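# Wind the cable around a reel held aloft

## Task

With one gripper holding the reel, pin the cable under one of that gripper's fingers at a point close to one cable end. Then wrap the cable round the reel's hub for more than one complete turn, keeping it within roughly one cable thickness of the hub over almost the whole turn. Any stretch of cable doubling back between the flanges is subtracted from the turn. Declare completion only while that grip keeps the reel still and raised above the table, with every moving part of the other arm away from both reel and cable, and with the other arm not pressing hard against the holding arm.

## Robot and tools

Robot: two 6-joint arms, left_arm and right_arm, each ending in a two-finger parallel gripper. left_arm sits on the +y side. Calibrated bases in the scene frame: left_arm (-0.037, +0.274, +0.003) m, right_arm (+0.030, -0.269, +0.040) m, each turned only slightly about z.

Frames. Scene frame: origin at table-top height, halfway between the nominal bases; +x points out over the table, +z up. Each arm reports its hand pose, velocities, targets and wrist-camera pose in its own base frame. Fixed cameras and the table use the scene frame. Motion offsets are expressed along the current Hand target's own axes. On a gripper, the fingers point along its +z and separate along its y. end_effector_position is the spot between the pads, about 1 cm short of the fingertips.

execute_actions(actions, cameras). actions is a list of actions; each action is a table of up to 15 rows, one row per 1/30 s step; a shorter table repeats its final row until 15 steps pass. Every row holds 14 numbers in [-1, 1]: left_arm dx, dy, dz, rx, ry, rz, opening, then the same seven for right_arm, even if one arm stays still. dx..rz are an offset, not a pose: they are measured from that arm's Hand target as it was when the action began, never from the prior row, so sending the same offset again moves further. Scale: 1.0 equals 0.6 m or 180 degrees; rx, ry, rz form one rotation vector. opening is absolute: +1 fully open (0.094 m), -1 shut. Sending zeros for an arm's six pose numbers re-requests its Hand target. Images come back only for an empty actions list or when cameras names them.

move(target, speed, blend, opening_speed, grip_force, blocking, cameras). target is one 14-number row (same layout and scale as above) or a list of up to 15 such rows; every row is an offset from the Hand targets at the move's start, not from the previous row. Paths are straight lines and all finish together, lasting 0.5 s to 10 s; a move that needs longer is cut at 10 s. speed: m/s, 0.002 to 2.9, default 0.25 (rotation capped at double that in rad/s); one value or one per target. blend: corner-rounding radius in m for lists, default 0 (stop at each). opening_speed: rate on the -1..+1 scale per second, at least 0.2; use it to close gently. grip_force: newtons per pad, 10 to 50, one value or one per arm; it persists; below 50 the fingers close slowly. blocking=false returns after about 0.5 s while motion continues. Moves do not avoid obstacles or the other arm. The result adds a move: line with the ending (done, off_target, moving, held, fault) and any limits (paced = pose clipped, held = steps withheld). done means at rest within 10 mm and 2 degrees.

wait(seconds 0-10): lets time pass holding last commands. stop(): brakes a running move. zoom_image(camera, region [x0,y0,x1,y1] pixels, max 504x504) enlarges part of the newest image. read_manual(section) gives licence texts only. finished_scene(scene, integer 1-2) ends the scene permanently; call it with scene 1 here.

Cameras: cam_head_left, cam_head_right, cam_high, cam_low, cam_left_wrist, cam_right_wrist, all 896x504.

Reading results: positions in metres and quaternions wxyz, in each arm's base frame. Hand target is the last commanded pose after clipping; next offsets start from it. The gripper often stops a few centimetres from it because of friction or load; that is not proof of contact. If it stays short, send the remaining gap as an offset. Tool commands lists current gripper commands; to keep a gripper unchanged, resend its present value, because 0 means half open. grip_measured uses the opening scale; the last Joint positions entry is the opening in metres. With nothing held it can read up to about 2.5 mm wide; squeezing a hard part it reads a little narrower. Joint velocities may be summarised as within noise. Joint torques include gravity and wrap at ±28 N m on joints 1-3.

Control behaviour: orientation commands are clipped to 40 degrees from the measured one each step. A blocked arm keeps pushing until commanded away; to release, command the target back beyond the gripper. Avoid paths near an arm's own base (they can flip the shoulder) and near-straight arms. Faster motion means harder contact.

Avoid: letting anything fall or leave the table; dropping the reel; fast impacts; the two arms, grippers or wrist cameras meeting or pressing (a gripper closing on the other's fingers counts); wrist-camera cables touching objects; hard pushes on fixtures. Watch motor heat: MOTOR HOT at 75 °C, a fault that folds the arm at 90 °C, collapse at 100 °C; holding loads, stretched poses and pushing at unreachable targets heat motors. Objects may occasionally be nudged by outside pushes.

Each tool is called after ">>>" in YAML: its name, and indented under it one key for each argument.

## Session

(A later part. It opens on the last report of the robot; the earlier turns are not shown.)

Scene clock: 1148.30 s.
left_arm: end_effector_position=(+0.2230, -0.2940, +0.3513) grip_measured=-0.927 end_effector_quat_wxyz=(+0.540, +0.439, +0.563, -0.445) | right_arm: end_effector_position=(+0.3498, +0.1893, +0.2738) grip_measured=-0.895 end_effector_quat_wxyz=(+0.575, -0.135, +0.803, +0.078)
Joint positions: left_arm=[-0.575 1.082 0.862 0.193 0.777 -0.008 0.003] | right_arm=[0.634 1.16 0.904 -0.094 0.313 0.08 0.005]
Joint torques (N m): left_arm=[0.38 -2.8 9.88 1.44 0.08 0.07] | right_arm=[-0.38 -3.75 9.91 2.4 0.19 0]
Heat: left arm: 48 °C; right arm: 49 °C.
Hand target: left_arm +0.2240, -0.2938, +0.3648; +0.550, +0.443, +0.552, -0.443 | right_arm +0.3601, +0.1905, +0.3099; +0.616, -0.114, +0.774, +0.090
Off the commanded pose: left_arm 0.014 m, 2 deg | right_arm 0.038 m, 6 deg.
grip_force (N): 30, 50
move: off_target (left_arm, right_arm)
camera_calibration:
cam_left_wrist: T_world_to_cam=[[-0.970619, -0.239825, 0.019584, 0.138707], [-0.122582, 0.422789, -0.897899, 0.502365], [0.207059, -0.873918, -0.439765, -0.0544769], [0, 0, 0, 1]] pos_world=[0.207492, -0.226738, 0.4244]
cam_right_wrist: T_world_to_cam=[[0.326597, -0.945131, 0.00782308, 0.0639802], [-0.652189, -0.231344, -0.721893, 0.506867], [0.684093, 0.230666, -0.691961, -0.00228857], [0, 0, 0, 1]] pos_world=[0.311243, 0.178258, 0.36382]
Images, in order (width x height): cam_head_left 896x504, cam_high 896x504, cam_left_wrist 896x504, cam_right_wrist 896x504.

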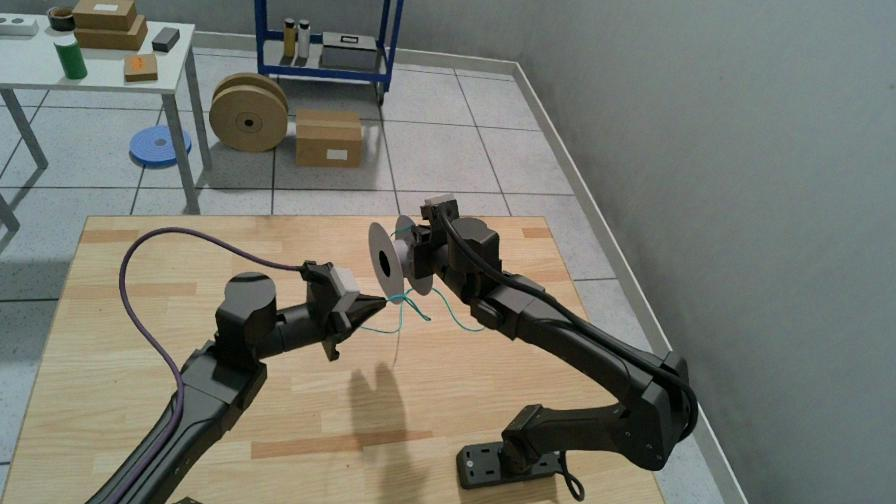

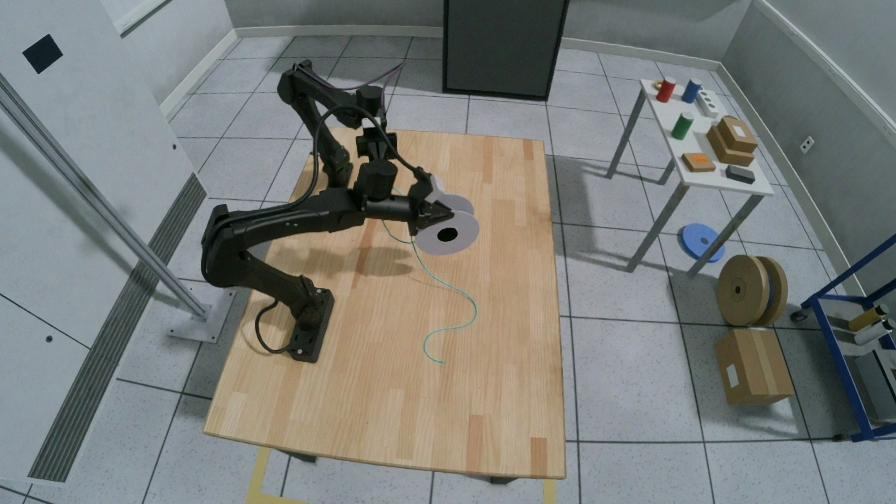

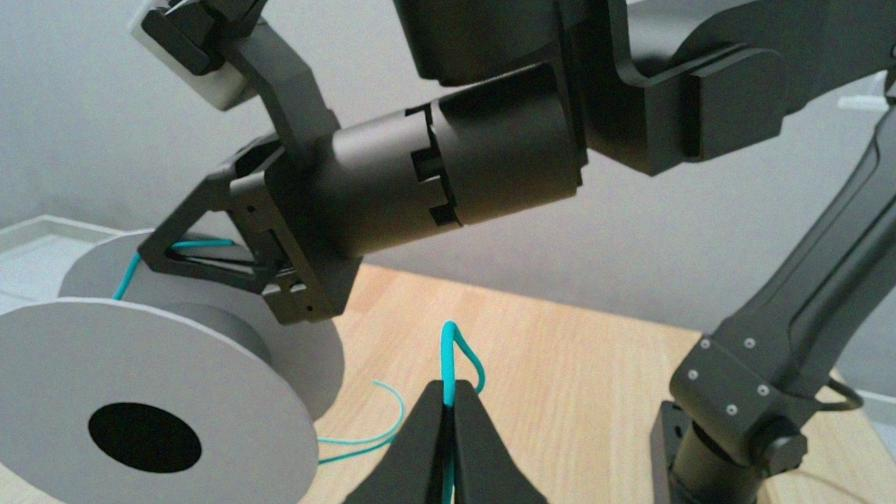

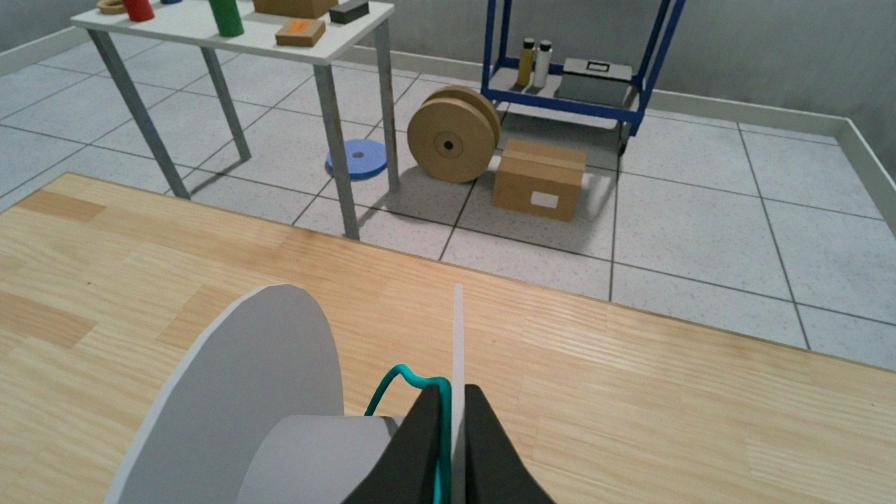

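>>> move:
  target: [-0.1,0.15,0,0,0,0,-1,0,0,0,0,0,0,-1]
  speed: 0.1
  cameras: ["cam_left_wrist","cam_right_wrist","cam_head_left","cam_low"]

>>> zoom_image:
  camera: "cam_low"
  region: [400, 150, 600, 300]

Scene clock: 1157.43 s.
left_arm: end_effector_position=(+0.3115, -0.2747, +0.4126) grip_measured=-0.927 end_effector_quat_wxyz=(+0.542, +0.437, +0.562, -0.447) | right_arm: end_effector_position=(+0.3499, +0.1892, +0.2738) grip_measured=-0.895 end_effector_quat_wxyz=(+0.575, -0.135, +0.803, +0.078)
Joint positions: left_arm=[-0.352 1.379 1.294 0.061 0.998 -0.008 0.003] | right_arm=[0.634 1.16 0.904 -0.094 0.314 0.08 0.005]
Joint torques (N m): left_arm=[0.21 -4.82 10 1.35 0.09 0.06] | right_arm=[-0.36 -3.64 9.78 2.38 0.2 0.01]
Heat: left arm: 47 °C; right arm: 49 °C.
Hand target: left_arm +0.3120, -0.2746, +0.4246; +0.550, +0.443, +0.552, -0.443 | right_arm +0.3601, +0.1904, +0.3098; +0.616, -0.114, +0.774, +0.090
Off the commanded pose: left_arm 0.012 m, 2 deg | right_arm 0.038 m, 6 deg.
grip_force (N): 30, 50
move: off_target (left_arm, right_arm)
camera_calibration:
cam_left_wrist: T_world_to_cam=[[-0.969964, -0.242316, 0.0212776, 0.226524], [-0.123867, 0.416751, -0.900542, 0.559899], [0.209348, -0.876129, -0.434248, -0.0325154], [0, 0, 0, 1]] pos_world=[0.29588, -0.206936, 0.485273]
cam_right_wrist: T_world_to_cam=[[0.326256, -0.945248, 0.00790758, 0.0639821], [-0.652203, -0.23115, -0.721942, 0.506904], [0.684243, 0.230381, -0.691908, -0.00221124], [0, 0, 0, 1]] pos_world=[0.311243, 0.178159, 0.36392]
Images, in order (width x height): cam_head_left 896x504, cam_low 896x504, cam_left_wrist 896x504, cam_right_wrist 896x504.

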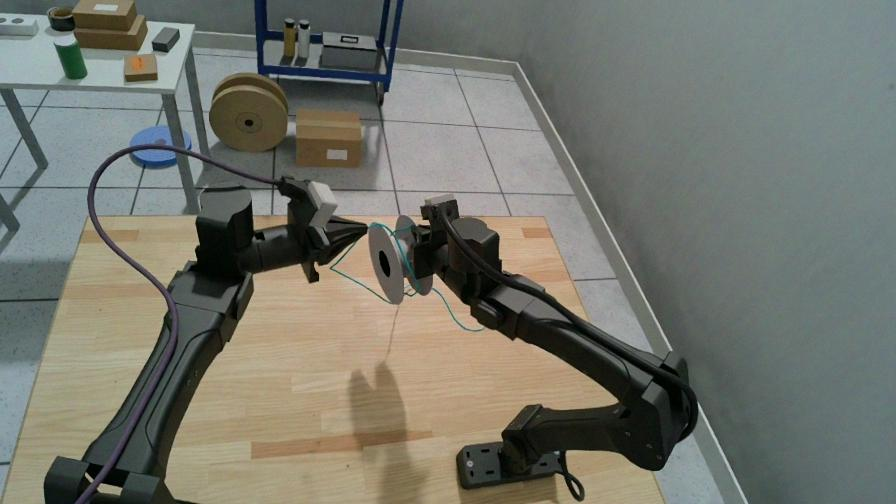

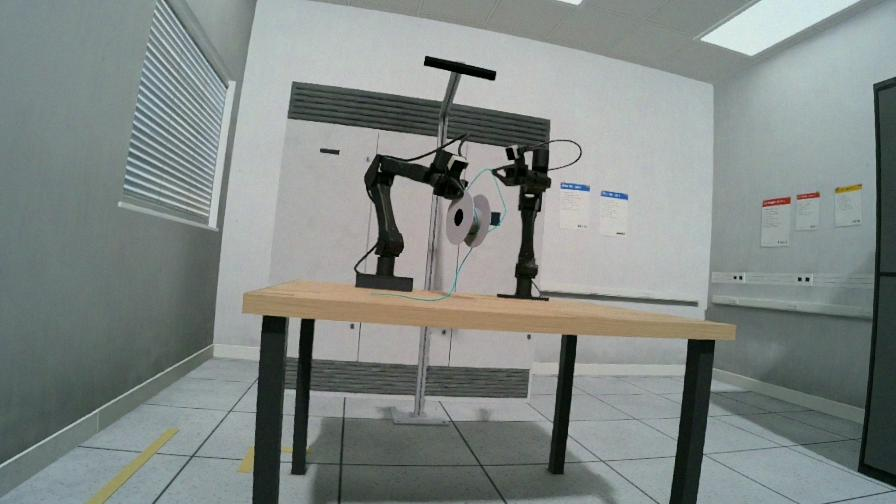

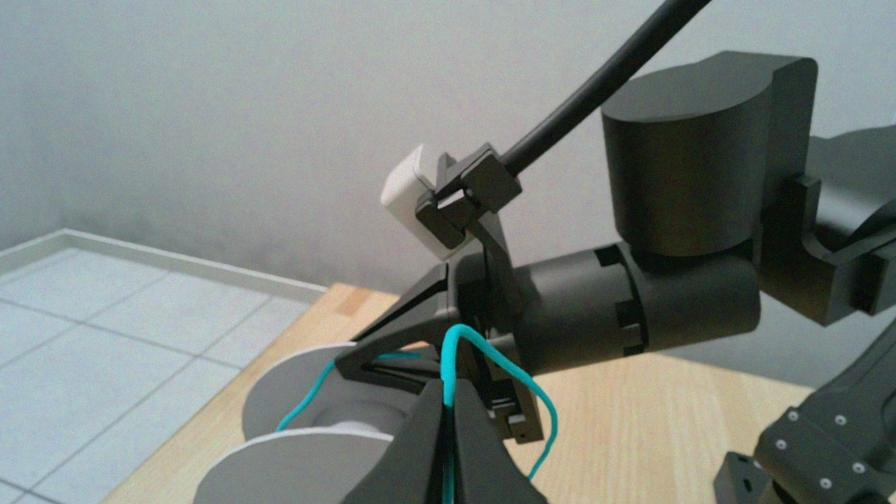

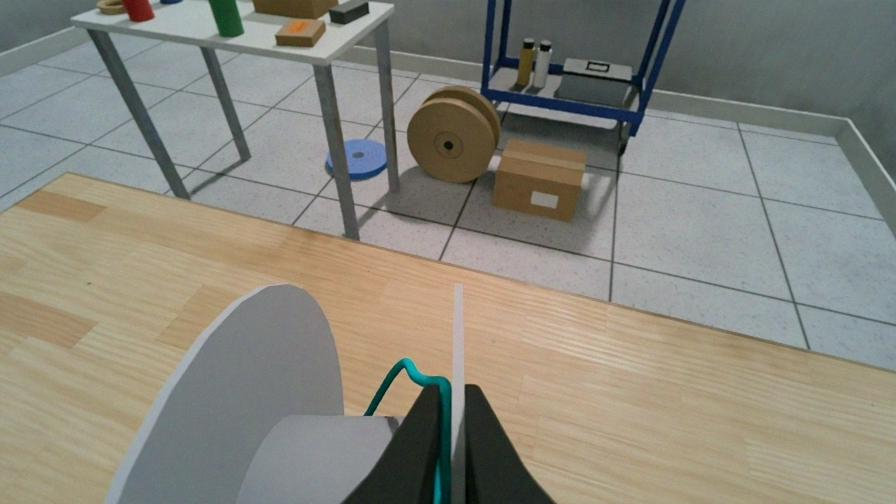

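Scaled by 2.520 from the camera's 896x504 image, which has a finer 1280x720 frame.

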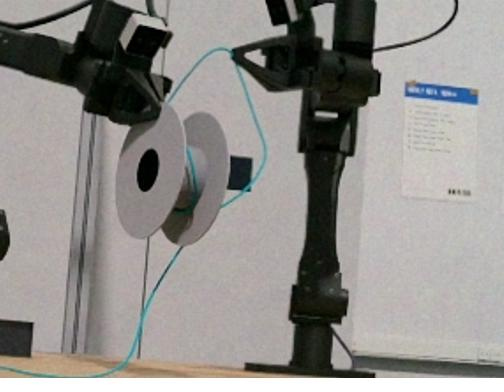

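>>> zoom_image:
  camera: "cam_head_left"
  region: [320, 180, 480, 320]

Scaled by 3.150 from the camera's 896x504 image, which has a finer 1280x720 frame.

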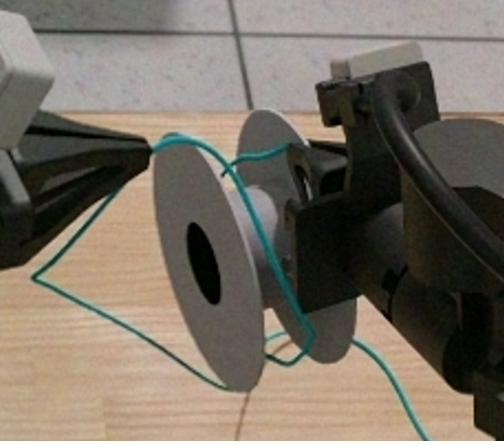

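>>> move:
  target:
    - [0.017,0.167,0.05,0,0,0,-1,0,0,0,0,0,0,-1]
    - [0.1,0.317,0.117,0,0,0,-1,0,0,0,0,0,0,-1]
  speed: 0.1
  blend: 0.03
  cameras: ["cam_left_wrist","cam_right_wrist","cam_head_left","cam_low"]

>>> zoom_image:
  camera: "cam_low"
  region: [400, 150, 600, 300]

>>> zoom_image:
  camera: "cam_head_left"
  region: [320, 150, 500, 320]

Scene clock: 1172.17 s.
left_arm: end_effector_position=(+0.5095, -0.3040, +0.3557) grip_measured=-0.927 end_effector_quat_wxyz=(+0.540, +0.436, +0.563, -0.449) | right_arm: end_effector_position=(+0.3499, +0.1892, +0.2739) grip_measured=-0.895 end_effector_quat_wxyz=(+0.576, -0.135, +0.803, +0.078)
Joint positions: left_arm=[-0.268 2.156 2.003 0.123 1.085 -0.008 0.003] | right_arm=[0.634 1.16 0.904 -0.093 0.314 0.08 0.005]
Joint torques (N m): left_arm=[0.46 -11.25 9.96 1.4 0.11 0.06] | right_arm=[-0.5 -3.74 9.99 2.37 0.18 -0.03]
Heat: left arm: 46 °C; right arm: 50 °C.
Hand target: left_arm +0.5128, -0.3022, +0.3642; +0.550, +0.443, +0.552, -0.443 | right_arm +0.3601, +0.1904, +0.3098; +0.616, -0.114, +0.774, +0.090
Off the commanded pose: left_arm 0.009 m, 2 deg | right_arm 0.037 m, 6 deg.
grip_force (N): 30, 50
move: off_target (right_arm)
camera_calibration:
cam_left_wrist: T_world_to_cam=[[-0.97053, -0.23938, 0.0277144, 0.41153], [-0.128483, 0.41673, -0.899905, 0.547534], [0.20387, -0.876946, -0.435205, -0.121405], [0, 0, 0, 1]] pos_world=[0.494502, -0.236127, 0.428487]
cam_right_wrist: T_world_to_cam=[[0.325914, -0.945366, 0.00794962, 0.0640954], [-0.652023, -0.230857, -0.722198, 0.506888], [0.684577, 0.230191, -0.69164, -0.00237928], [0, 0, 0, 1]] pos_world=[0.311242, 0.17816, 0.363919]
Images, in order (width x height): cam_head_left 896x504, cam_low 896x504, cam_left_wrist 896x504, cam_right_wrist 896x504.

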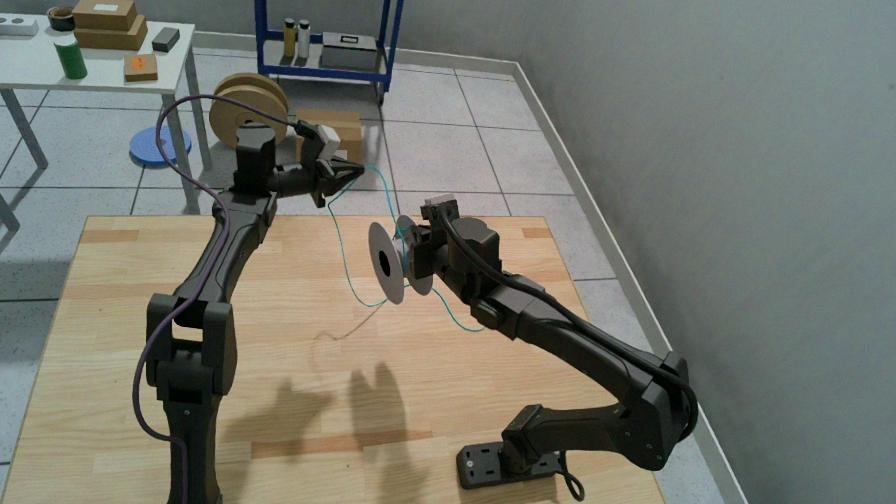

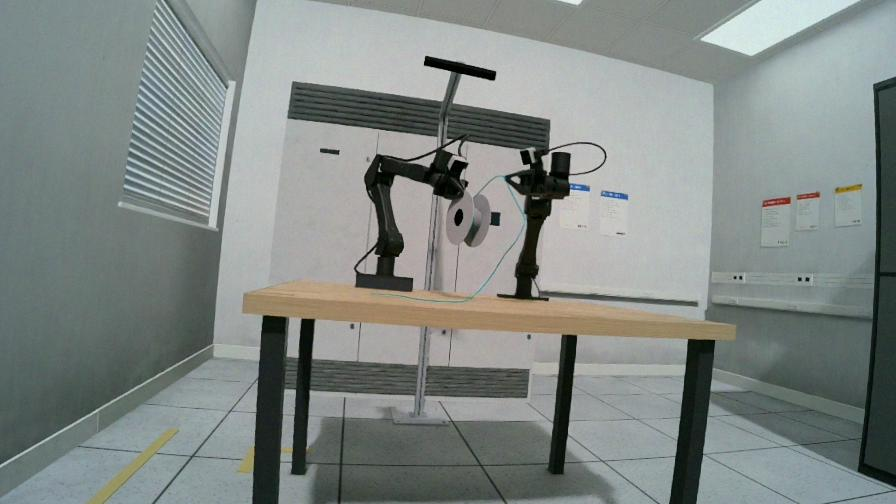

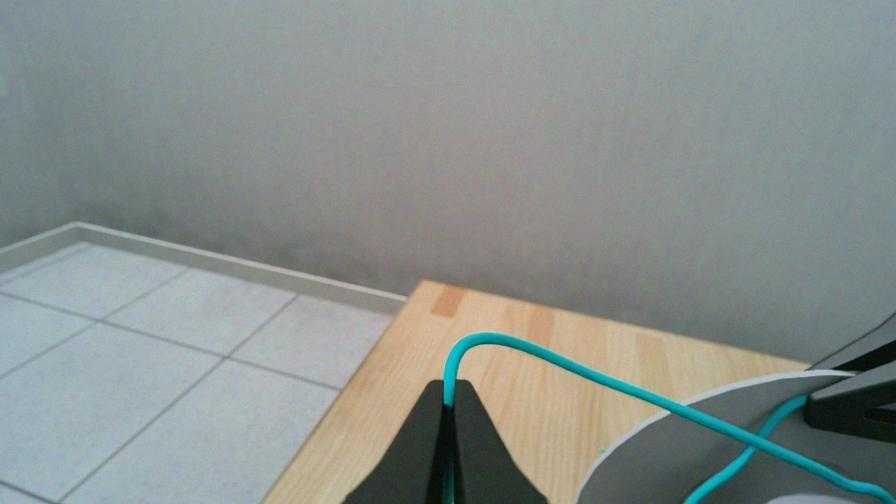

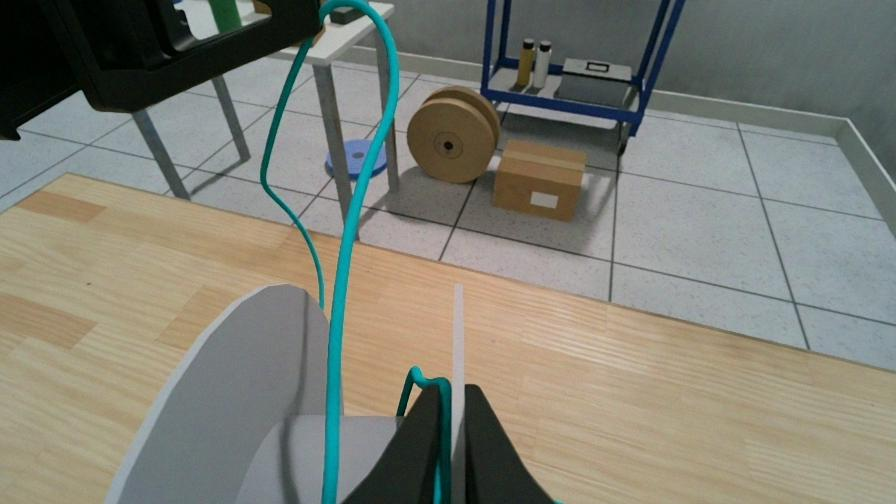

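Scaled by 2.520 from the camera's 896x504 image, which has a finer 1280x720 frame.

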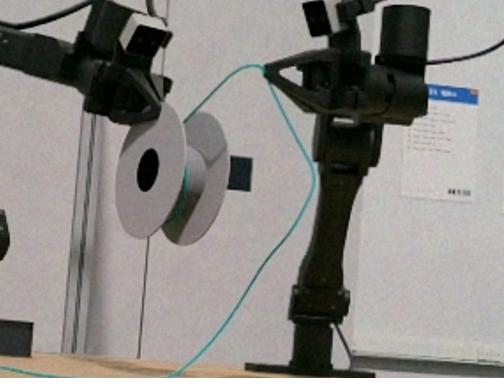

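Scaled by 2.800 from the camera's 896x504 image, which has a finer 1280x720 frame.

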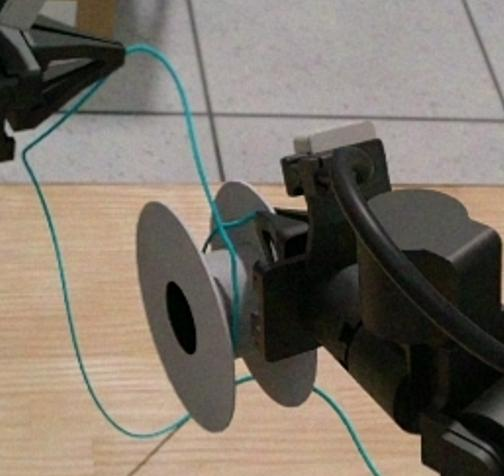

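>>> move:
  target:
    - [0.083,0.06,0.033,0,0,0,-1,0,0,0,0,0,0,-1]
  speed: 0.1
  cameras: ["cam_left_wrist","cam_right_wrist"]

>>> move:
  target:
    - [0,0,0,0,0,0,-0.78,0,0,0,0,0,0,-1]
    - [0.017,0.1,0.0,0,0,0,-0.78,0,0,0,0,0,0,-1]
  speed: 0.06
  cameras: ["cam_left_wrist","cam_right_wrist","cam_head_left"]

Scene clock: 1183.00 s.
left_arm: end_effector_position=(+0.5481, -0.3147, +0.3058) grip_measured=-0.927 end_effector_quat_wxyz=(+0.535, +0.435, +0.567, -0.451) | right_arm: end_effector_position=(+0.3499, +0.1891, +0.2739) grip_measured=-0.895 end_effector_quat_wxyz=(+0.576, -0.135, +0.803, +0.078)
Joint positions: left_arm=[-0.268 2.349 2.132 0.173 1.086 -0.008 0.003] | right_arm=[0.634 1.16 0.904 -0.093 0.314 0.08 0.005]
Joint torques (N m): left_arm=[0.28 -12.37 9.98 1.56 0.07 0.08] | right_arm=[-0.47 -3.79 9.77 2.41 0.19 0.01]
Heat: left arm: 47 °C; right arm: 50 °C.
Hand target: left_arm +0.5521, -0.3138, +0.3143; +0.550, +0.443, +0.552, -0.443 | right_arm +0.3601, +0.1904, +0.3098; +0.616, -0.114, +0.774, +0.090
Off the commanded pose: left_arm 0.009 m, 3 deg | right_arm 0.037 m, 6 deg.
grip_force (N): 30, 50
move: off_target (left_arm, right_arm)
camera_calibration:
cam_left_wrist: T_world_to_cam=[[-0.970385, -0.238394, 0.0390039, 0.444637], [-0.13922, 0.41997, -0.896796, 0.517932], [0.197411, -0.875667, -0.440722, -0.154753], [0, 0, 0, 1]] pos_world=[0.534125, -0.247029, 0.378933]
cam_right_wrist: T_world_to_cam=[[0.325615, -0.945468, 0.0081234, 0.0640501], [-0.652011, -0.230755, -0.722242, 0.506859], [0.684731, 0.229876, -0.691592, -0.00236556], [0, 0, 0, 1]] pos_world=[0.311241, 0.178061, 0.363918]
Images, in order (width x height): cam_left_wrist 896x504, cam_right_wrist 896x504.

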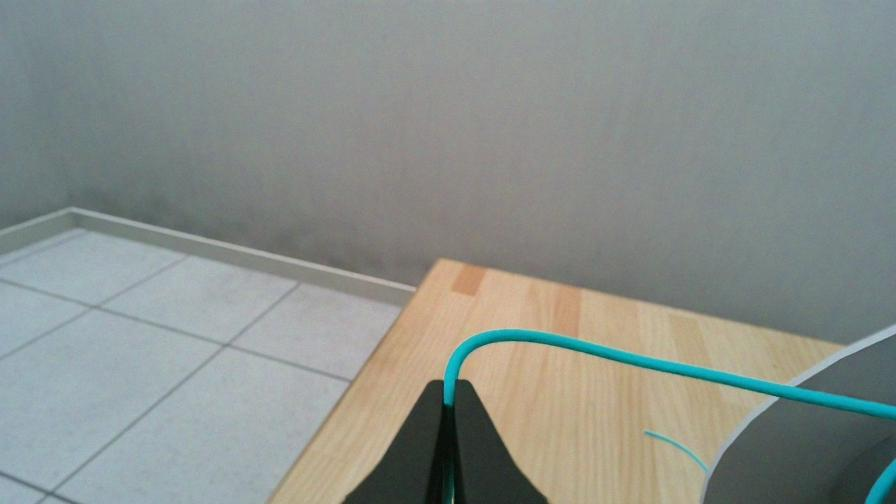

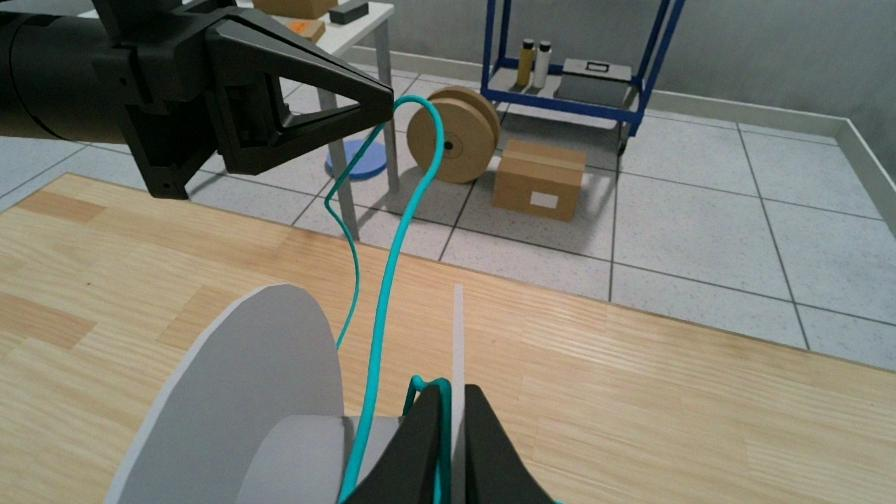

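Scene clock: 1185.37 s.
left_arm: end_effector_position=(+0.6065, -0.3024, +0.3036) grip_measured=-0.783 end_effector_quat_wxyz=(+0.567, +0.425, +0.552, -0.440) | right_arm: end_effector_position=(+0.3499, +0.1891, +0.2739) grip_measured=-0.895 end_effector_quat_wxyz=(+0.576, -0.135, +0.803, +0.078)
Joint positions: left_arm=[-0.226 2.761 2.831 -0.006 1.089 -0.06 0.01] | right_arm=[0.634 1.16 0.904 -0.093 0.314 0.08 0.005]
Joint torques (N m): left_arm=[0.17 -13.85 9.48 1.24 -0.12 -0.08] | right_arm=[-0.4 -3.84 9.98 2.36 0.2 0.02]
Heat: left arm: 47 °C; right arm: 50 °C.
Hand target: left_arm +0.6107, -0.3008, +0.3041; +0.551, +0.443, +0.552, -0.443 | right_arm +0.3601, +0.1904, +0.3098; +0.616, -0.114, +0.774, +0.090
Off the commanded pose: left_arm 0.004 m, 3 deg | right_arm 0.037 m, 6 deg.
elbow stopped short (left arm): the move would have taken joint 3 (elbow) straighter than the controller allows.
grip_force (N): 30, 50
move: off_target (left_arm, right_arm)
camera_calibration:
cam_left_wrist: T_world_to_cam=[[-0.961529, -0.274693, -0.00241271, 0.500624], [-0.106306, 0.380179, -0.918783, 0.493598], [0.253301, -0.88318, -0.394754, -0.206687], [0, 0, 0, 1]] pos_world=[0.586191, -0.232679, 0.373127]
cam_right_wrist: T_world_to_cam=[[0.325615, -0.945468, 0.0081234, 0.0640501], [-0.652011, -0.230755, -0.722242, 0.506859], [0.684731, 0.229876, -0.691592, -0.00236556], [0, 0, 0, 1]] pos_world=[0.311241, 0.178061, 0.363918]
Images, in order (width x height): cam_head_left 896x504, cam_left_wrist 896x504, cam_right_wrist 896x504.

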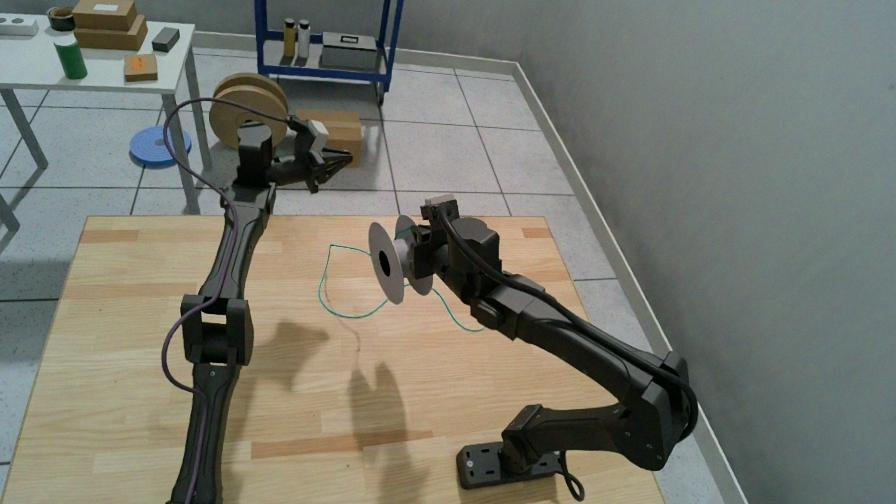

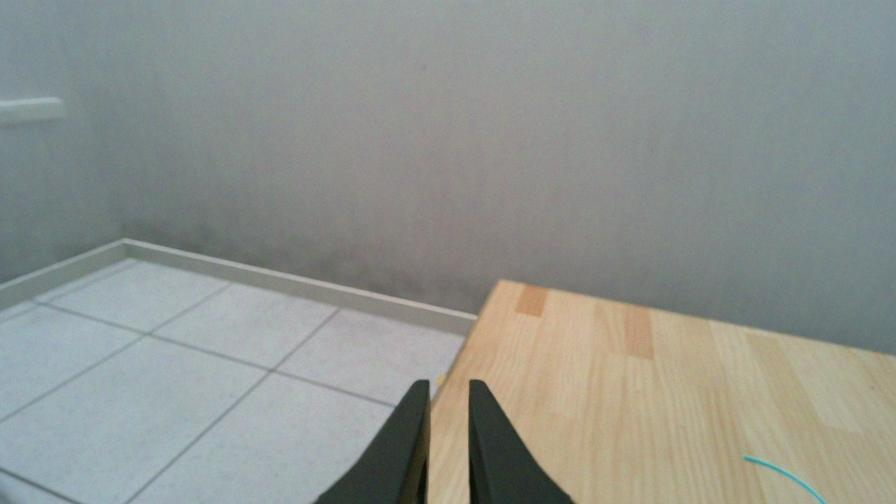

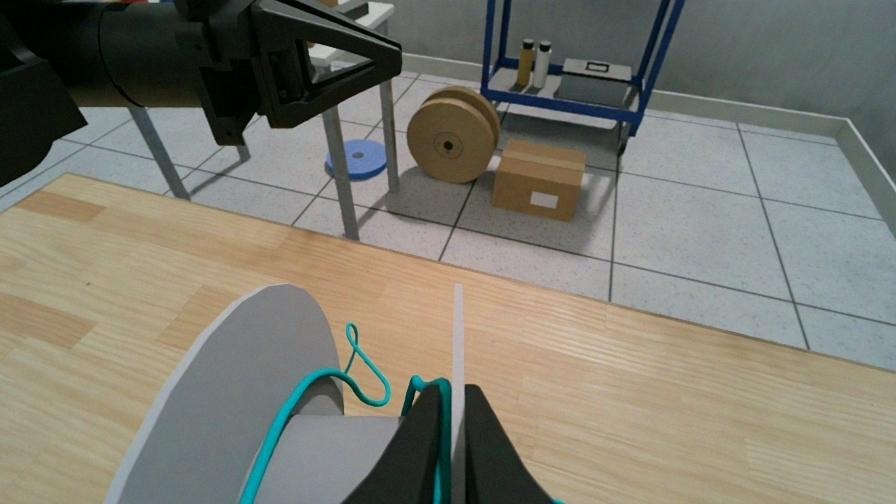

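>>> move:
  target: [0.04,-0.216,-0.416,0,0,0,0,0,0,0,0,0,0,-1]
  speed: 0.25
  cameras: ["cam_left_wrist","cam_low"]

>>> zoom_image:
  camera: "cam_low"
  region: [400, 150, 600, 300]

Scene clock: 1193.07 s.
left_arm: end_effector_position=(+0.4408, -0.0810, +0.2663) grip_measured=-0.003 end_effector_quat_wxyz=(+0.544, +0.424, +0.568, -0.449) | right_arm: end_effector_position=(+0.3499, +0.1891, +0.2739) grip_measured=-0.895 end_effector_quat_wxyz=(+0.576, -0.135, +0.803, +0.078)
Joint positions: left_arm=[0.23 1.895 1.373 0.054 1.561 0.419 0.047] | right_arm=[0.634 1.16 0.904 -0.093 0.314 0.08 0.005]
Joint torques (N m): left_arm=[-0.47 -13.57 5.48 1.07 0.43 0.14] | right_arm=[-0.51 -3.73 9.83 2.41 0.18 -0.02]
Heat: left arm: 47 °C; right arm: 50 °C.
Hand target: left_arm +0.4305, -0.0850, +0.2804; +0.550, +0.443, +0.552, -0.443 | right_arm +0.3601, +0.1904, +0.3098; +0.616, -0.114, +0.774, +0.090
Off the commanded pose: left_arm 0.018 m, 3 deg | right_arm 0.037 m, 6 deg.
joint sent to its limit (left arm) — joint 5 (wrist yaw), upper limit. The joint targets still meet the commanded pose.
grip_force (N): 30, 50
move: off_target (left_arm, right_arm)
camera_calibration:
cam_left_wrist: T_world_to_cam=[[-0.964788, -0.259567, 0.0425202, 0.392609], [-0.148049, 0.402286, -0.903464, 0.373616], [0.217405, -0.877947, -0.42655, 0.040809], [0, 0, 0, 1]] pos_world=[0.425226, -0.012564, 0.338262]
Images, in order (width x height): cam_low 896x504, cam_left_wrist 896x504.

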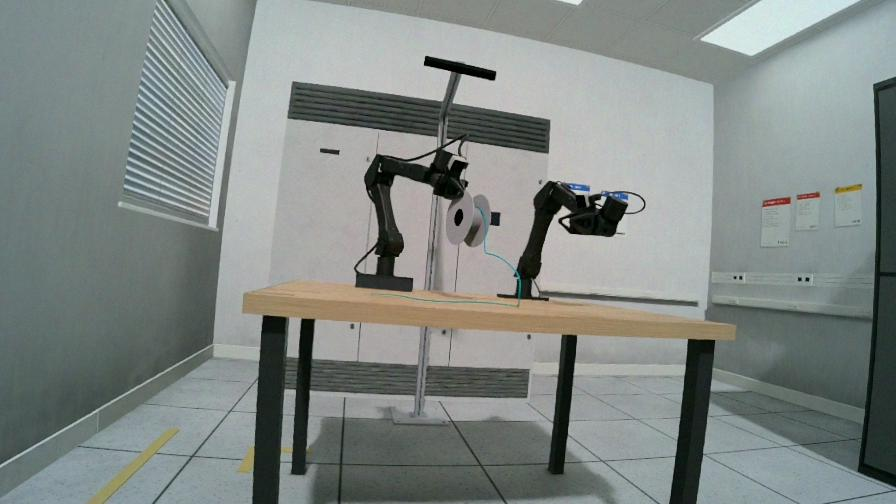

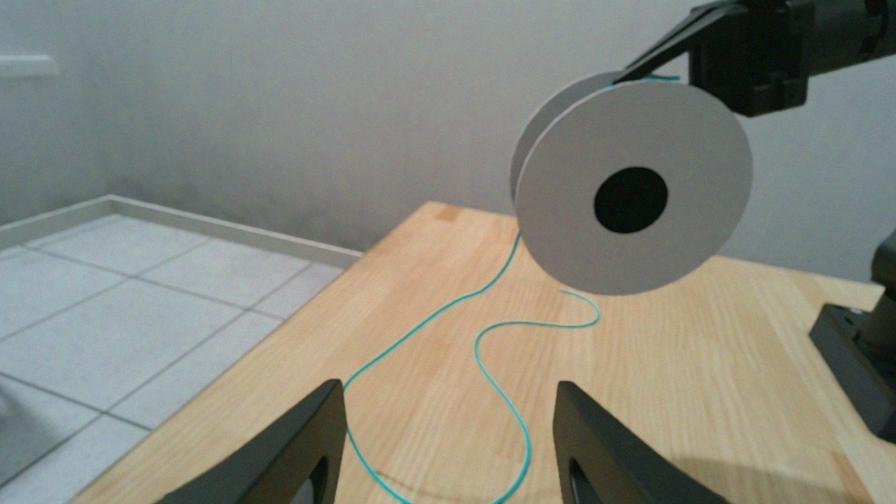

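Scaled by 2.520 from the camera's 896x504 image, which has a finer 1280x720 frame.

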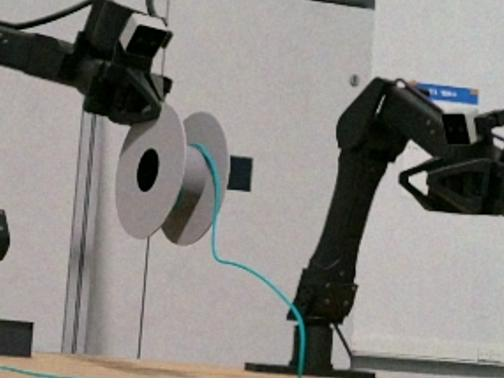

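>>> move:
  target: [0.225,0.0175,0.166,0,0,0,0,0,0,0,0,0,0,-1]
  speed: 0.15
  cameras: ["cam_left_wrist","cam_low"]

>>> zoom_image:
  camera: "cam_low"
  region: [420, 170, 580, 310]

Scene clock: 1208.60 s.
left_arm: end_effector_position=(+0.4613, -0.1804, +0.1543) grip_measured=-0.003 end_effector_quat_wxyz=(+0.552, +0.449, +0.546, -0.442) | right_arm: end_effector_position=(+0.3499, +0.1891, +0.2739) grip_measured=-0.895 end_effector_quat_wxyz=(+0.576, -0.135, +0.803, +0.078)
Joint positions: left_arm=[-0.012 2.198 1.175 1.02 1.352 0.016 0.047] | right_arm=[0.634 1.16 0.904 -0.093 0.314 0.08 0.005]
Joint torques (N m): left_arm=[-0.03 -9.47 4.25 1.37 -0.08 -0.06] | right_arm=[-0.46 -3.78 9.96 2.4 0.2 -0.01]
Heat: left arm: 45 °C; right arm: 50 °C.
Hand target: left_arm +0.4618, -0.1799, +0.1454; +0.550, +0.443, +0.552, -0.443 | right_arm +0.3601, +0.1904, +0.3098; +0.616, -0.114, +0.774, +0.090
Off the commanded pose: left_arm 0.009 m, 1 deg | right_arm 0.037 m, 6 deg.
grip_force (N): 30, 50
move: off_target (right_arm)
camera_calibration:
cam_left_wrist: T_world_to_cam=[[-0.973343, -0.228476, -0.0200351, 0.41058], [-0.0787416, 0.414936, -0.906437, 0.28624], [0.215413, -0.880696, -0.421866, -0.0989344], [0, 0, 0, 1]] pos_world=[0.443486, -0.112095, 0.225948]
Images, in order (width x height): cam_low 896x504, cam_left_wrist 896x504.

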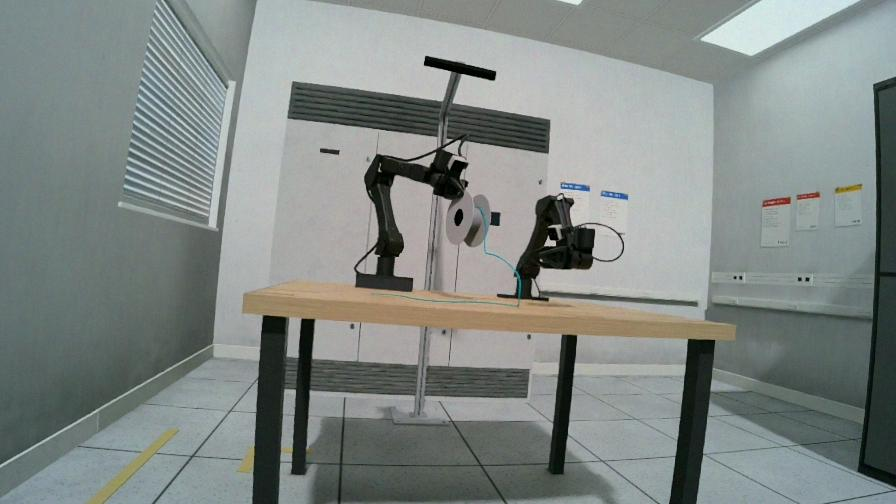

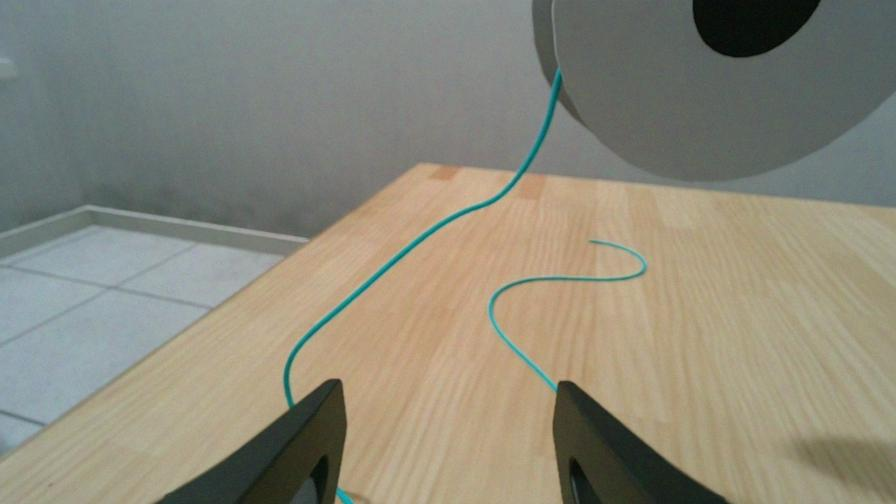

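Scaled by 3.150 from the camera's 896x504 image, which has a finer 1280x720 frame.

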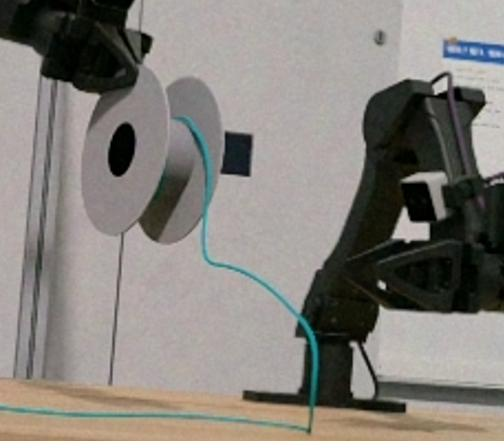

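>>> move:
  target: [0.064,0.083,0.051,0,0,0.333,0,0,0,0,0,0,0,-1]
  speed: 0.15
  cameras: ["cam_left_wrist","cam_low"]

>>> zoom_image:
  camera: "cam_low"
  region: [420, 170, 580, 310]

Scene clock: 1227.63 s.
left_arm: end_effector_position=(+0.5116, -0.1963, +0.1091) grip_measured=-0.003 end_effector_quat_wxyz=(+0.699, +0.659, +0.255, -0.110) | right_arm: end_effector_position=(+0.3499, +0.1891, +0.2739) grip_measured=-0.895 end_effector_quat_wxyz=(+0.576, -0.135, +0.803, +0.078)
Joint positions: left_arm=[-0.044 2.455 1.435 1.028 1.313 1.038 0.047] | right_arm=[0.634 1.16 0.904 -0.093 0.314 0.08 0.005]
Joint torques (N m): left_arm=[-0.59 -11.32 7.46 1.03 -0.09 0.07] | right_arm=[-0.59 -3.73 9.89 2.4 0.21 -0.01]
Heat: left arm: 45 °C; right arm: 51 °C.
Hand target: left_arm +0.5170, -0.1991, +0.1068; +0.698, +0.659, +0.257, -0.109 | right_arm +0.3601, +0.1904, +0.3098; +0.616, -0.114, +0.774, +0.090
Off the commanded pose: left_arm 0.006 m, 0 deg | right_arm 0.037 m, 6 deg.
grip_force (N): 30, 50
move: off_target (right_arm)
camera_calibration:
cam_left_wrist: T_world_to_cam=[[-0.479857, -0.129416, -0.867749, 0.314461], [0.675373, 0.576826, -0.459503, -0.146881], [0.560008, -0.80655, -0.18939, -0.329921], [0, 0, 0, 1]] pos_world=[0.434854, -0.140677, 0.142897]
Images, in order (width x height): cam_low 896x504, cam_left_wrist 896x504.

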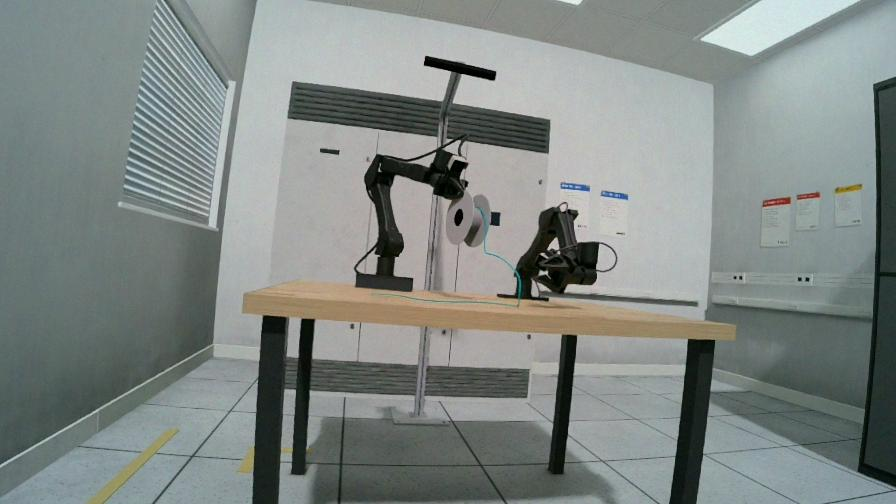

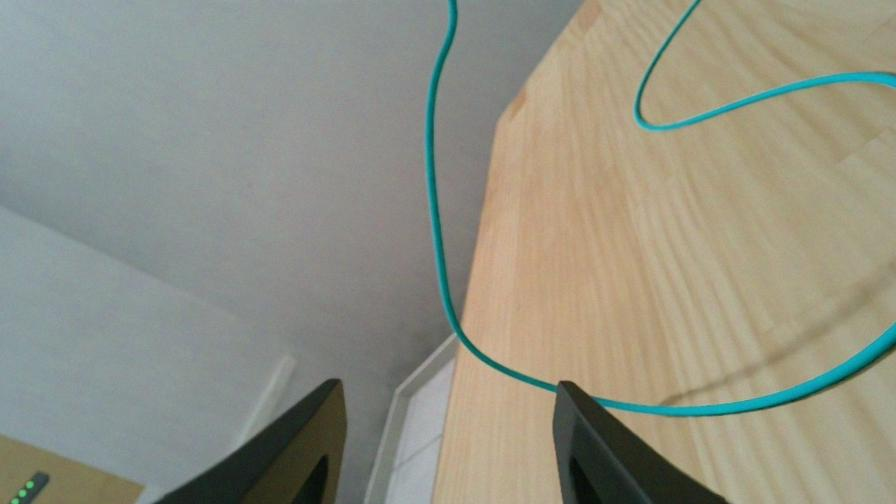

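Scaled by 3.150 from the camera's 896x504 image, which has a finer 1280x720 frame.

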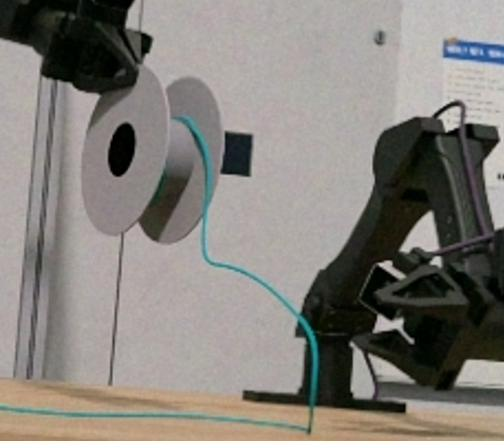

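>>> move:
  target:
    - [0.01,0.003,0.125,0,0,0,0,0,0,0,0,0,0,-1]
  speed: 0.12
  cameras: ["cam_left_wrist"]

Scene clock: 1239.50 s.
left_arm: end_effector_position=(+0.5319, -0.2716, +0.1097) grip_measured=-0.003 end_effector_quat_wxyz=(+0.699, +0.660, +0.252, -0.113) | right_arm: end_effector_position=(+0.3499, +0.1891, +0.2739) grip_measured=-0.895 end_effector_quat_wxyz=(+0.576, -0.135, +0.803, +0.078)
Joint positions: left_arm=[-0.192 2.542 1.62 0.928 1.174 1.04 0.047] | right_arm=[0.634 1.16 0.904 -0.093 0.314 0.08 0.005]
Joint torques (N m): left_arm=[0.16 -11.78 8.12 1.11 -0.07 0.07] | right_arm=[-0.39 -3.69 9.81 2.41 0.19 0.01]
Heat: left arm: 45 °C; right arm: 51 °C.
Hand target: left_arm +0.5390, -0.2711, +0.1054; +0.698, +0.659, +0.257, -0.109 | right_arm +0.3601, +0.1904, +0.3098; +0.616, -0.114, +0.774, +0.090
Off the commanded pose: left_arm 0.008 m, 1 deg | right_arm 0.037 m, 6 deg.
grip_force (N): 30, 50
move: off_target (right_arm)
camera_calibration:
cam_left_wrist: T_world_to_cam=[[-0.47996, -0.126043, -0.868189, 0.316012], [0.680443, 0.571168, -0.459091, -0.121169], [0.553747, -0.811098, -0.188373, -0.399944], [0, 0, 0, 1]] pos_world=[0.45559, -0.215355, 0.143392]
Images, in order (width x height): cam_left_wrist 896x504.

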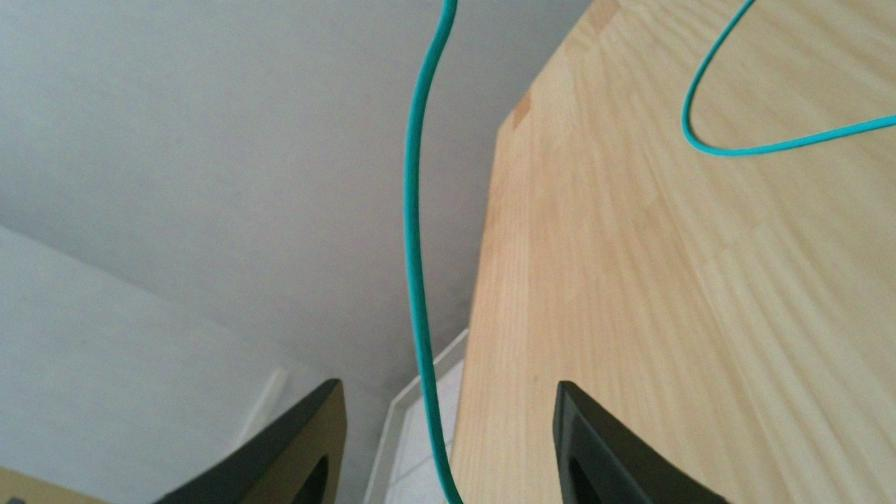

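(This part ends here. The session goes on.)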